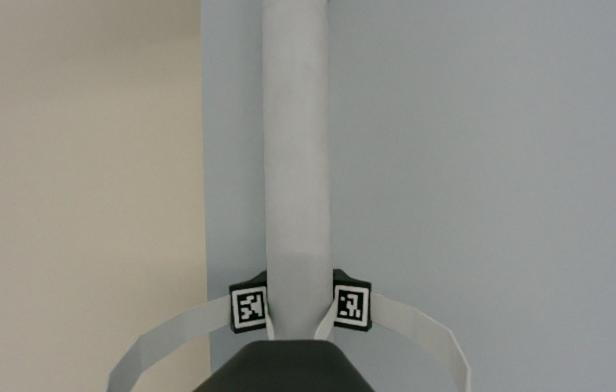

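Scene clock: 175.60 s.
earlier move: r1 done; r2 moving
r1.base_odometry: x=+0.000 y=+0.000 heading=-2.447
r1.turned_by_wheels: +0.000
r1.turned_by_imu: +0.000
r1.base_tilt: forward=-1.6 right=+1.3
r1.lidar_m: 0.74 0.79 0.83 0.76 0.80 1.06 2.00 2.09 2.73 3.94 1.21 0.79
r1.base_status: done
r1.joint_positions: lift_m=+0.500 arm_m=+0.000 wrist_yaw_rad=+3.194 wrist_pitch_rad=+0.002 wrist_roll_rad=+0.000 gripper_m=+0.056
r1.joint_status: all done
r1.measured_speeds: all 0
r1.motor_effort: lift_m=+24(28) arm_m=-4(4) wheel_0=-3(10) wheel_1=-2(8) wheel_2=-1(8)
r1.servo_current: wrist_yaw_rad=52(65) wrist_pitch_rad=39(52) wrist_roll_rad=59(72) gripper_m=39(46)
r1.hand_pose: x=-0.1216 y=+0.0722 z=+0.6771 quat_wxyz=(-0.026, -0.001, +0.000, +1.000) (m; r1's base frame)
r1.wrist_depth_mm: - 135 - - - - - / - 122 145 - - - - / - 121 190 - - - - / 110 136 204 - - - - / 216 - - - - - - / - - 193 - 187 - - / 1464 1499 1499 153 1576 - -
r2.base_odometry: x=-3.678 y=-1.321 heading=-2.305
r2.turned_by_wheels: +0.000
r2.turned_by_imu: +0.000
r2.base_tilt: forward=-0.6 right=+0.1
r2.lidar_m: 0.47 0.95 2.03 2.17 3.14 1.71 3.66 2.75 1.99 0.77 0.51 0.37
r2.base_status: translate_m moving; strafe_m moving
r2.joint_positions: lift_m=+0.940 arm_m=+0.000 wrist_yaw_rad=-0.342 wrist_pitch_rad=+0.001 wrist_roll_rad=+0.000 gripper_m=-0.028
r2.joint_status: not commanded
r2.measured_speeds: translate_m=-0.005 strafe_m=+0.002 rotate_rad=-0.001 lift_m=+0.000 arm_m=+0.000 wrist_yaw_rad=+0.000 wrist_pitch_rad=+0.000 wrist_roll_rad=+0.000
r2.motor_effort: lift_m=+20(21) arm_m=-4(4) wheel_0=-12(19) wheel_1=-6(8) wheel_2=+13(20)
r2.servo_current: wrist_yaw_rad=65(72) wrist_pitch_rad=39(46) wrist_roll_rad=33(59) gripper_m=130(150)
r2.hand_pose: x=+0.4134 y=-0.1790 z=+1.1177 quat_wxyz=(+0.985, +0.000, +0.001, -0.170) (m; r2's base frame)
r2.wrist_depth_mm: - 473 248 163 236 229 224 / - 473 250 164 236 230 224 / - 473 252 164 238 230 226 / - 480 251 167 238 232 227 / - 480 254 167 241 233 229 / - - 186 167 181 235 231 / - - 466 - 242 234 232
wait: 0.03 of 2 s (r1 has come to rest)
pictures: r2_wrist_camera
Images, in order (width x height): r2_wrist_camera 616x392.

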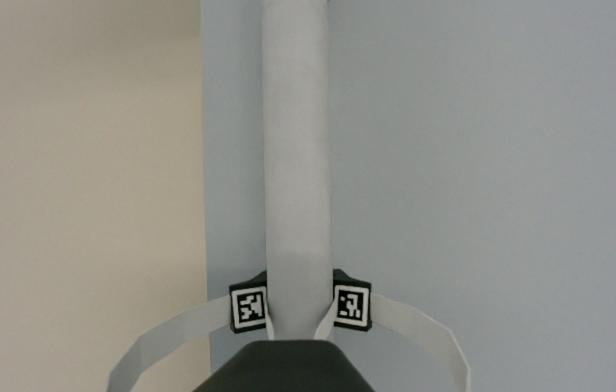

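Scene clock: 176.10 s.
earlier move: r2 done
move: r2 moving
r1: as last shown
r1.lidar_m: 0.76 0.77 0.84 0.77 0.79 1.05 2.02 2.11 2.74 3.92 1.18 0.81
r1.motor_effort: lift_m=+24(24) arm_m=-4(4) wheel_0=-3(4) wheel_1=-1(2) wheel_2=-1(1)
r1.servo_current: wrist_yaw_rad=52(52) wrist_pitch_rad=46(52) wrist_roll_rad=39(65) gripper_m=33(46)
r1.wrist_depth_mm: - 135 - - - - - / - 122 145 - - - - / - 121 190 - - - - / 110 136 205 - - - - / 216 - - - - - - / - - 193 - 187 - - / 1537 1576 1537 153 1618 - -
r2.base_odometry: x=-3.664 y=-1.314 heading=-2.305
r2.turned_by_wheels: +0.000
r2.turned_by_imu: +0.000
r2.base_tilt: forward=-0.6 right=+0.1
r2.lidar_m: 0.47 1.01 2.05 2.18 3.11 1.72 3.61 2.77 2.05 0.79 0.51 0.39
r2.base_status: translate_m moving; strafe_m moving
r2.joint_positions: lift_m=+0.940 arm_m=+0.000 wrist_yaw_rad=-0.342 wrist_pitch_rad=+0.001 wrist_roll_rad=+0.000 gripper_m=-0.028
r2.joint_status: not commanded
r2.measured_speeds: translate_m=-0.052 strafe_m=+0.021 rotate_rad=-0.002 lift_m=+0.000 arm_m=+0.000 wrist_yaw_rad=+0.000 wrist_pitch_rad=+0.000 wrist_roll_rad=+0.000
r2.motor_effort: lift_m=+20(20) arm_m=-4(4) wheel_0=-11(17) wheel_1=-7(7) wheel_2=+19(19)
r2.servo_current: wrist_yaw_rad=59(59) wrist_pitch_rad=39(46) wrist_roll_rad=39(59) gripper_m=130(143)
r2.hand_pose: x=+0.4134 y=-0.1790 z=+1.1177 quat_wxyz=(+0.985, +0.000, +0.001, -0.170) (m; r2's base frame)
r2.wrist_depth_mm: - - 248 162 236 231 226 / - - 248 163 236 230 227 / - - 250 165 239 232 229 / - - 252 167 240 235 229 / - - 253 167 241 236 231 / - - 185 168 180 236 233 / - - 256 - 243 236 234
pictures: none
No camera images: "cameras" was empty.

Scene clock: 178.47 s.
earlier move: r2 done
r1.base_odometry: x=+0.000 y=+0.000 heading=-2.447
r1.turned_by_wheels: +0.000
r1.turned_by_imu: +0.000
r1.base_tilt: forward=-1.6 right=+1.3
r1.lidar_m: 0.75 0.78 0.81 0.77 0.78 1.05 2.02 2.09 2.72 3.94 1.16 0.81
r1.base_status: not commanded
r1.joint_positions: lift_m=+0.500 arm_m=+0.000 wrist_yaw_rad=+3.194 wrist_pitch_rad=+0.002 wrist_roll_rad=+0.000 gripper_m=+0.056
r1.joint_status: not commanded
r1.measured_speeds: all 0
r1.motor_effort: lift_m=+24(24) arm_m=-4(4) wheel_0=-3(4) wheel_1=-1(2) wheel_2=-1(2)
r1.servo_current: wrist_yaw_rad=46(72) wrist_pitch_rad=39(52) wrist_roll_rad=52(65) gripper_m=39(52)
r1.hand_pose: x=-0.1216 y=+0.0722 z=+0.6771 quat_wxyz=(-0.026, -0.001, +0.000, +1.000) (m; r1's base frame)
r1.wrist_depth_mm: - 135 - - - - - / - 122 145 - - - - / - 121 190 - - - - / 110 136 204 - - - - / 217 - - - - - - / - - 193 - 187 - - / 1537 1537 1499 153 1618 - -
r2.base_odometry: x=-3.545 y=-1.225 heading=-2.305
r2.turned_by_wheels: +0.001
r2.turned_by_imu: +0.001
r2.base_tilt: forward=-0.6 right=+0.0
r2.lidar_m: 0.44 1.20 2.10 2.24 3.19 1.59 3.61 2.71 2.48 0.98 0.55 0.37
r2.base_status: done
r2.joint_positions: lift_m=+0.940 arm_m=+0.000 wrist_yaw_rad=-0.340 wrist_pitch_rad=+0.001 wrist_roll_rad=+0.000 gripper_m=-0.028
r2.joint_status: not commanded
r2.measured_speeds: all 0
r2.motor_effort: lift_m=+20(20) arm_m=-4(4) wheel_0=-5(17) wheel_1=-6(8) wheel_2=+15(19)
r2.servo_current: wrist_yaw_rad=59(72) wrist_pitch_rad=39(46) wrist_roll_rad=33(59) gripper_m=130(143)
r2.hand_pose: x=+0.4137 y=-0.1785 z=+1.1177 quat_wxyz=(+0.986, +0.000, +0.001, -0.169) (m; r2's base frame)
r2.wrist_depth_mm: - - 239 163 243 247 249 / - - 240 164 246 249 251 / - - 242 165 246 251 253 / - - 244 166 249 251 254 / - - 245 167 250 253 254 / - - 186 167 180 253 257 / - - 247 - 253 255 258
wait: 2.37 of 3 s (r2 has come to rest)
pictures: r2_head_camera, r2_wrist_camera
Images, in order (width x height): r2_head_camera 420x560, r2_wrist_camera 616x392.

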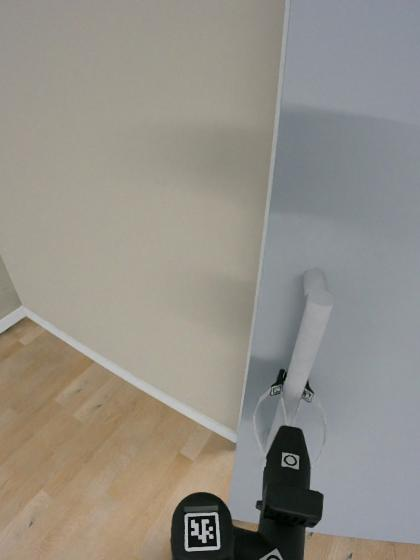

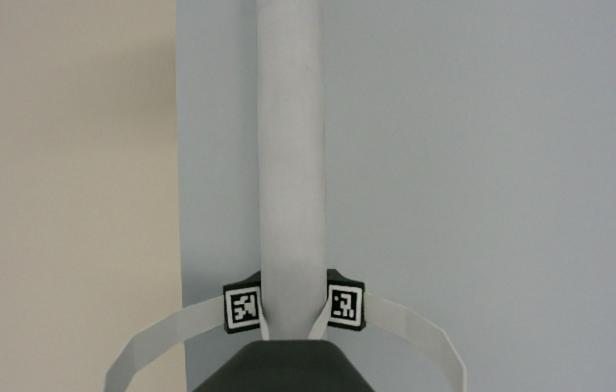

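Working as before. Continue.

>>> {"method": "move", "body": {"blocking": false, "r1": {"base":{"strafe_m":-1.5}}, "r2": {"base":{"translate_m":-0.160,"strafe_m":0.023},"pace":"slow"}, "cameras": []}}

>>> {"method": "wait", "body": {"seconds": 3, "cameras": ["r2_wrist_camera"]}}

>>> {"method": "move", "body": {"blocking": false, "r2": {"base":{"translate_m":-0.175,"strafe_m":0.008},"joints":{"wrist_yaw_rad":-0.15},"pace":"slow","speeds":{"wrist_yaw_rad":0.1}}, "cameras": []}}

>>> {"method": "wait", "body": {"seconds": 4, "cameras": ["r2_wrist_camera"]}}

Scene clock: 185.57 s.
move: r1 moving; r2 moving
r1.base_odometry: x=-0.023 y=+0.028 heading=-2.447
r1.turned_by_wheels: +0.000
r1.turned_by_imu: +0.000
r1.base_tilt: forward=-1.6 right=+1.3
r1.lidar_m: 0.74 0.77 0.85 0.79 0.81 1.10 2.00 2.10 2.73 3.92 1.16 0.83
r1.base_status: strafe_m moving
r1.joint_positions: lift_m=+0.500 arm_m=+0.000 wrist_yaw_rad=+3.194 wrist_pitch_rad=+0.002 wrist_roll_rad=+0.000 gripper_m=+0.056
r1.joint_status: not commanded
r1.measured_speeds: translate_m=+0.000 strafe_m=-0.140 rotate_rad=+0.001 lift_m=+0.000 arm_m=+0.000 wrist_yaw_rad=+0.000 wrist_pitch_rad=+0.000 wrist_roll_rad=+0.000
r1.motor_effort: lift_m=+24(24) arm_m=-4(4) wheel_0=+11(11) wheel_1=-7(10) wheel_2=+1(1)
r1.servo_current: wrist_yaw_rad=46(65) wrist_pitch_rad=39(46) wrist_roll_rad=39(59) gripper_m=46(46)
r1.hand_pose: x=-0.1216 y=+0.0722 z=+0.6771 quat_wxyz=(-0.026, -0.001, +0.000, +1.000) (m; r1's base frame)
r1.wrist_depth_mm: - 135 - - - - - / - 123 146 - - - - / - 121 192 - - - - / 110 136 207 - - - - / 216 - - - - - - / - - 194 - 188 - - / 1499 1537 1537 153 1618 1397 -
r2.base_odometry: x=-3.535 y=-1.217 heading=-2.304
r2.turned_by_wheels: +0.000
r2.turned_by_imu: +0.001
r2.base_tilt: forward=-0.6 right=+0.1
r2.lidar_m: 0.46 1.19 2.11 2.25 3.23 1.53 3.60 2.71 2.50 1.02 0.55 0.39
r2.base_status: translate_m moving; strafe_m moving
r2.joint_positions: lift_m=+0.940 arm_m=+0.000 wrist_yaw_rad=-0.339 wrist_pitch_rad=+0.001 wrist_roll_rad=+0.000 gripper_m=-0.028
r2.joint_status: not commanded
r2.measured_speeds: translate_m=-0.049 strafe_m=+0.007 rotate_rad=-0.002 lift_m=+0.000 arm_m=+0.000 wrist_yaw_rad=+0.002 wrist_pitch_rad=+0.000 wrist_roll_rad=+0.000
r2.motor_effort: lift_m=+20(20) arm_m=-4(4) wheel_0=-12(12) wheel_1=-6(7) wheel_2=+22(22)
r2.servo_current: wrist_yaw_rad=65(78) wrist_pitch_rad=46(46) wrist_roll_rad=39(52) gripper_m=130(130)
r2.hand_pose: x=+0.4139 y=-0.1783 z=+1.1177 quat_wxyz=(+0.986, +0.000, +0.001, -0.169) (m; r2's base frame)
r2.wrist_depth_mm: - - 238 163 245 249 251 / - - 239 164 246 250 253 / - - 242 166 249 252 254 / - - 244 167 249 253 255 / - - 245 167 251 254 256 / - - 186 167 180 256 258 / - - 246 - 254 258 260
pictures: none
No camera images: "cameras" was empty.

Scene clock: 187.97 s.
earlier move: r1 moving; r2 done
r1.base_odometry: x=-0.458 y=+0.549 heading=-2.447
r1.turned_by_wheels: +0.000
r1.turned_by_imu: -0.004
r1.base_tilt: forward=-1.6 right=+1.3
r1.lidar_m: 0.78 0.83 1.07 1.48 1.51 2.00 1.97 2.05 2.65 3.23 1.60 0.83
r1.base_status: strafe_m moving
r1.joint_positions: lift_m=+0.500 arm_m=+0.000 wrist_yaw_rad=+3.194 wrist_pitch_rad=+0.002 wrist_roll_rad=+0.000 gripper_m=+0.056
r1.joint_status: not commanded
r1.measured_speeds: translate_m=+0.000 strafe_m=-0.300 rotate_rad=+0.000 lift_m=+0.000 arm_m=+0.000 wrist_yaw_rad=+0.000 wrist_pitch_rad=+0.000 wrist_roll_rad=+0.000
r1.motor_effort: lift_m=+24(24) arm_m=-4(4) wheel_0=+7(11) wheel_1=-5(10) wheel_2=+1(1)
r1.servo_current: wrist_yaw_rad=46(65) wrist_pitch_rad=46(52) wrist_roll_rad=39(65) gripper_m=39(46)
r1.hand_pose: x=-0.1216 y=+0.0722 z=+0.6771 quat_wxyz=(-0.026, -0.001, +0.000, +1.000) (m; r1's base frame)
r1.wrist_depth_mm: - 135 - - - - - / - 123 146 - - - - / - 121 191 - - - - / 111 136 207 - - - - / 216 - - - - - - / - - 193 - 187 - - / 1499 1537 1537 153 1576 1499 1618
r2.base_odometry: x=-3.421 y=-1.122 heading=-2.305
r2.turned_by_wheels: -0.001
r2.turned_by_imu: +0.000
r2.base_tilt: forward=-0.7 right=+0.1
r2.lidar_m: 0.43 1.40 2.17 2.29 3.31 1.40 3.52 2.64 2.58 1.26 0.60 0.37
r2.base_status: done
r2.joint_positions: lift_m=+0.940 arm_m=+0.000 wrist_yaw_rad=-0.339 wrist_pitch_rad=+0.001 wrist_roll_rad=+0.000 gripper_m=-0.028
r2.joint_status: not commanded
r2.measured_speeds: all 0
r2.motor_effort: lift_m=+20(20) arm_m=-4(4) wheel_0=-12(14) wheel_1=-4(7) wheel_2=+12(22)
r2.servo_current: wrist_yaw_rad=72(78) wrist_pitch_rad=39(46) wrist_roll_rad=46(65) gripper_m=130(137)
r2.hand_pose: x=+0.4139 y=-0.1783 z=+1.1177 quat_wxyz=(+0.986, +0.000, +0.001, -0.169) (m; r2's base frame)
r2.wrist_depth_mm: - - 232 163 258 278 291 / - - 232 163 260 276 290 / - - 234 165 260 278 294 / - - 235 166 263 279 296 / - - 236 167 266 279 296 / - - 187 166 180 283 300 / - - 236 - 268 290 300
wait: 2.40 of 3 s (r2 has come to rest)
pictures: r2_wrist_camera
Images, in order (width x height): r2_wrist_camera 616x392.

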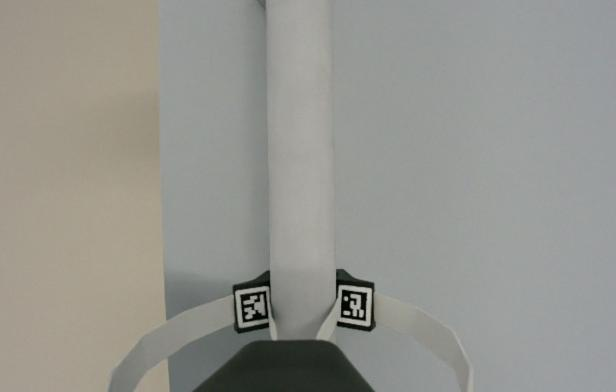

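Scene clock: 188.47 s.
earlier move: r1 moving
move: r2 moving
r1.base_odometry: x=-0.554 y=+0.665 heading=-2.447
r1.turned_by_wheels: +0.000
r1.turned_by_imu: -0.001
r1.base_tilt: forward=-1.6 right=+1.2
r1.lidar_m: 0.81 0.84 1.08 1.63 1.67 2.09 1.96 2.03 2.67 3.08 1.48 1.05
r1.base_status: strafe_m moving
r1.joint_positions: lift_m=+0.500 arm_m=+0.000 wrist_yaw_rad=+3.194 wrist_pitch_rad=+0.002 wrist_roll_rad=+0.000 gripper_m=+0.056
r1.joint_status: not commanded
r1.measured_speeds: translate_m=+0.000 strafe_m=-0.300 rotate_rad=+0.000 lift_m=+0.000 arm_m=+0.000 wrist_yaw_rad=+0.000 wrist_pitch_rad=+0.000 wrist_roll_rad=+0.000
r1.motor_effort: lift_m=+24(24) arm_m=-4(4) wheel_0=+6(9) wheel_1=-4(7) wheel_2=-1(1)
r1.servo_current: wrist_yaw_rad=52(52) wrist_pitch_rad=39(46) wrist_roll_rad=39(72) gripper_m=46(46)
r1.hand_pose: x=-0.1216 y=+0.0722 z=+0.6771 quat_wxyz=(-0.026, -0.001, +0.000, +1.000) (m; r1's base frame)
r1.wrist_depth_mm: - 135 - - - - - / - 123 146 - - - - / - 121 192 - - - - / 110 136 206 - - - - / 216 - - - - - - / - - 194 - 187 - - / 1499 1499 1537 154 1537 1499 1618
r2.base_odometry: x=-3.412 y=-1.113 heading=-2.306
r2.turned_by_wheels: -0.001
r2.turned_by_imu: -0.001
r2.base_tilt: forward=-0.6 right=+0.1
r2.lidar_m: 0.44 1.43 2.18 2.32 3.31 1.41 3.53 2.65 2.58 1.28 0.61 0.38
r2.base_status: translate_m moving; strafe_m moving
r2.joint_positions: lift_m=+0.940 arm_m=+0.000 wrist_yaw_rad=-0.308 wrist_pitch_rad=+0.001 wrist_roll_rad=+0.000 gripper_m=-0.028
r2.joint_status: wrist_yaw_rad moving
r2.measured_speeds: translate_m=-0.048 strafe_m=+0.002 rotate_rad=-0.001 lift_m=+0.000 arm_m=+0.000 wrist_yaw_rad=+0.081 wrist_pitch_rad=+0.000 wrist_roll_rad=+0.000
r2.motor_effort: lift_m=+20(21) arm_m=-4(4) wheel_0=-12(19) wheel_1=-8(8) wheel_2=+15(17)
r2.servo_current: wrist_yaw_rad=46(72) wrist_pitch_rad=46(46) wrist_roll_rad=46(46) gripper_m=124(130)
r2.hand_pose: x=+0.4193 y=-0.1707 z=+1.1177 quat_wxyz=(+0.988, +0.000, +0.001, -0.153) (m; r2's base frame)
r2.wrist_depth_mm: - - 231 163 257 273 289 / - - 233 165 258 274 289 / - - 234 166 259 276 291 / - - 235 166 262 276 293 / - - 236 168 265 279 293 / - - 184 167 180 283 296 / - 124 236 - 270 277 300
pictures: none
No camera images: "cameras" was empty.

Scene clock: 191.40 s.
earlier move: r1 done; r2 contact_stop
r1.base_odometry: x=-0.961 y=+1.152 heading=-2.446
r1.turned_by_wheels: +0.000
r1.turned_by_imu: -0.003
r1.base_tilt: forward=-1.6 right=+1.3
r1.lidar_m: 1.08 0.96 1.15 2.26 2.32 2.07 1.91 1.99 2.61 2.44 1.34 1.04
r1.base_status: done
r1.joint_positions: lift_m=+0.500 arm_m=+0.000 wrist_yaw_rad=+3.194 wrist_pitch_rad=+0.002 wrist_roll_rad=+0.000 gripper_m=+0.056
r1.joint_status: not commanded
r1.measured_speeds: all 0
r1.motor_effort: lift_m=+24(24) arm_m=-4(4) wheel_0=+2(9) wheel_1=+1(7) wheel_2=+0(2)
r1.servo_current: wrist_yaw_rad=52(72) wrist_pitch_rad=39(52) wrist_roll_rad=33(72) gripper_m=39(46)
r1.hand_pose: x=-0.1216 y=+0.0722 z=+0.6771 quat_wxyz=(-0.026, -0.001, +0.000, +1.000) (m; r1's base frame)
r1.wrist_depth_mm: - 135 - - - - - / - 121 144 - - - - / - 121 189 - - - - / 110 135 203 - - - - / 215 - - - - - - / 226 - 194 - 186 - - / 1537 1537 1499 154 1618 1464 1661
r2.base_odometry: x=-3.400 y=-1.064 heading=-2.343
r2.turned_by_wheels: -0.037
r2.turned_by_imu: -0.067
r2.base_tilt: forward=-0.7 right=+0.1
r2.lidar_m: 0.39 1.36 2.20 2.28 3.16 1.36 1.94 2.64 2.51 1.35 0.68 0.41
r2.base_status: translate_m contact_stop; strafe_m contact_stop
r2.joint_positions: lift_m=+0.940 arm_m=+0.000 wrist_yaw_rad=-0.146 wrist_pitch_rad=+0.001 wrist_roll_rad=+0.000 gripper_m=-0.029
r2.joint_status: all done
r2.measured_speeds: translate_m=+0.008 strafe_m=-0.003 rotate_rad=+0.010 lift_m=+0.000 arm_m=+0.000 wrist_yaw_rad=+0.000 wrist_pitch_rad=+0.000 wrist_roll_rad=+0.000
r2.on_its_own: the wheels are slack since a contact_stop
r2.motor_effort: lift_m=+20(21) arm_m=-4(4) wheel_0=-2(31) wheel_1=+0(9) wheel_2=+0(17)
r2.servo_current: wrist_yaw_rad=52(221) wrist_pitch_rad=39(46) wrist_roll_rad=46(59) gripper_m=111(130)
r2.hand_pose: x=+0.4435 y=-0.1285 z=+1.1177 quat_wxyz=(+0.997, +0.000, +0.001, -0.073) (m; r2's base frame)
r2.wrist_depth_mm: - - 234 162 251 262 268 / - - 236 164 252 262 270 / - - 237 165 254 264 273 / - - 238 166 255 265 273 / - - 241 167 257 267 276 / - - 187 167 179 270 278 / - 137 240 - 259 270 278
wait: 2.93 of 4 s (r1 has come to rest)
pictures: r2_wrist_camera
Images, in order (width x height): r2_wrist_camera 616x392.

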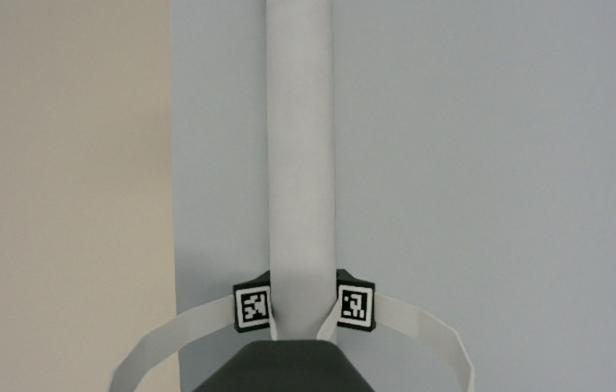

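>>> {"method": "wait", "body": {"seconds": 0.3, "cameras": ["r2_head_camera","r2_head_left_camera","r2_head_right_camera","r1_head_camera","r1_head_left_camera"]}}

Scene clock: 197.90 s.
earlier move: r2 contact_stop
r1.base_odometry: x=-0.961 y=+1.152 heading=-2.446
r1.turned_by_wheels: +0.000
r1.turned_by_imu: +0.000
r1.base_tilt: forward=-1.6 right=+1.3
r1.lidar_m: 1.07 0.95 1.16 2.25 2.31 2.05 1.92 1.99 2.56 2.46 1.35 1.05
r1.base_status: done
r1.joint_positions: lift_m=+0.500 arm_m=+0.000 wrist_yaw_rad=+3.194 wrist_pitch_rad=+0.002 wrist_roll_rad=+0.000 gripper_m=+0.056
r1.joint_status: not commanded
r1.measured_speeds: all 0
r1.motor_effort: lift_m=+24(24) arm_m=-4(4) wheel_0=+2(9) wheel_1=+2(7) wheel_2=+0(2)
r1.servo_current: wrist_yaw_rad=39(72) wrist_pitch_rad=52(52) wrist_roll_rad=26(72) gripper_m=39(46)
r1.hand_pose: x=-0.1216 y=+0.0722 z=+0.6771 quat_wxyz=(-0.026, -0.001, +0.000, +1.000) (m; r1's base frame)
r1.wrist_depth_mm: - 135 - - - - - / - 121 144 - - - - / - 120 189 - - - - / 110 136 203 - - - - / 216 - - - - - - / 225 - 194 - 187 - - / 1499 1537 1537 153 1576 1499 1576
r2.base_odometry: x=-3.433 y=-1.081 heading=-2.304
r2.turned_by_wheels: +0.039
r2.turned_by_imu: +0.039
r2.base_tilt: forward=-0.6 right=+0.1
r2.lidar_m: 0.43 1.38 2.21 2.34 3.24 1.41 3.57 2.64 2.56 1.28 0.64 0.39
r2.base_status: translate_m contact_stop (by the wheels' count: -0.020 of -0.175); strafe_m contact_stop (by the wheels' count: -0.034 of +0.008)
r2.joint_positions: lift_m=+0.940 arm_m=+0.000 wrist_yaw_rad=-0.146 wrist_pitch_rad=+0.001 wrist_roll_rad=+0.000 gripper_m=-0.029
r2.joint_status: all done
r2.measured_speeds: all 0
r2.on_its_own: the wheels are slack since a contact_stop
r2.motor_effort: lift_m=+20(21) arm_m=-4(4) wheel_0=+0(31) wheel_1=+0(9) wheel_2=+0(17)
r2.servo_current: wrist_yaw_rad=39(221) wrist_pitch_rad=46(46) wrist_roll_rad=46(59) gripper_m=104(130)
r2.hand_pose: x=+0.4435 y=-0.1285 z=+1.1177 quat_wxyz=(+0.997, +0.000, +0.001, -0.073) (m; r2's base frame)
r2.wrist_depth_mm: - - 238 163 246 249 252 / - - 239 164 247 252 255 / - - 241 165 248 251 256 / - - 243 166 249 253 256 / - - 244 167 250 254 257 / - - 185 167 179 257 259 / - 136 246 - 254 258 262
wait: 0.00 of 0.3 s (r2 has come to rest)
pictures: r1_head_camera, r1_head_left_camera, r2_head_camera, r2_head_left_camera, r2_head_right_camera
Images, in order (width x height): r1_head_camera 420x560, r1_head_left_camera 420x672, r2_head_camera 420x560, r2_head_left_camera 420x672, r2_head_right_camera 420x672.

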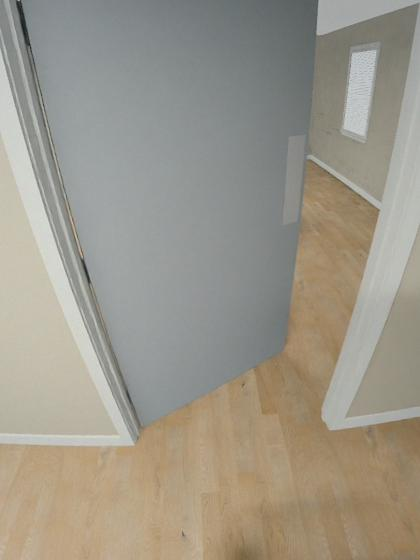

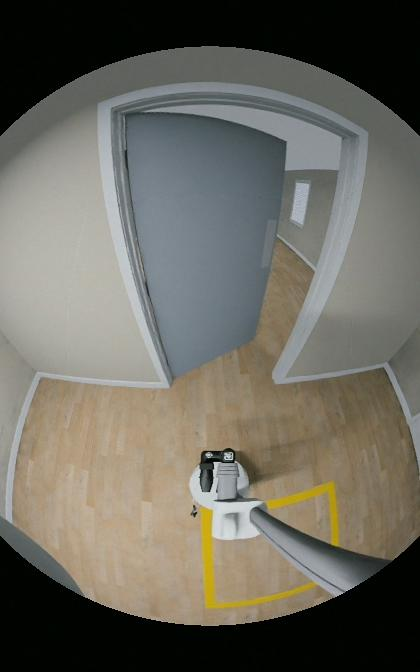

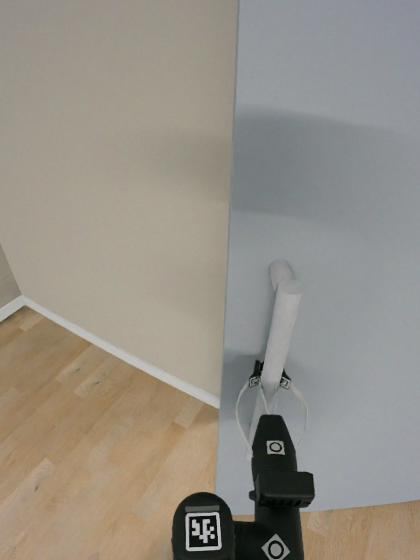

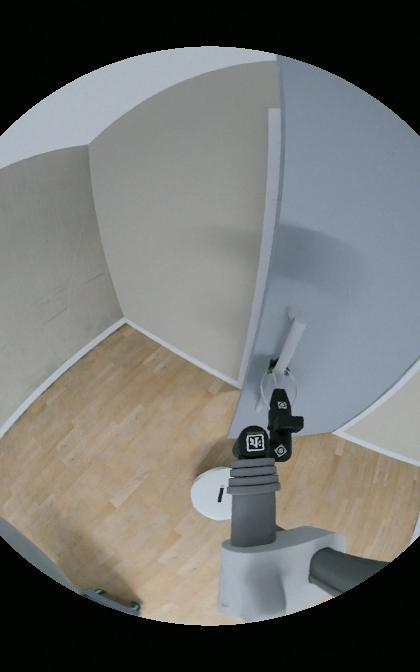

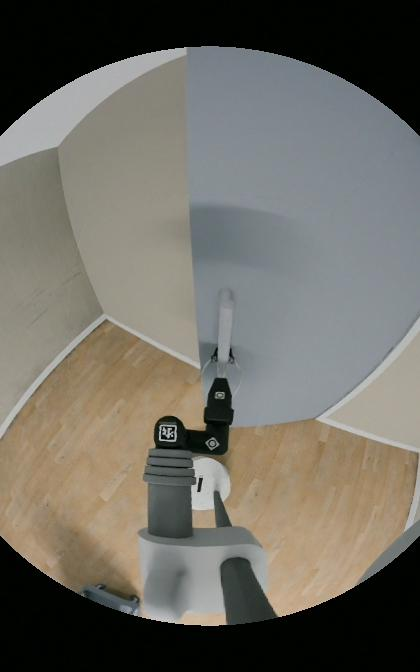

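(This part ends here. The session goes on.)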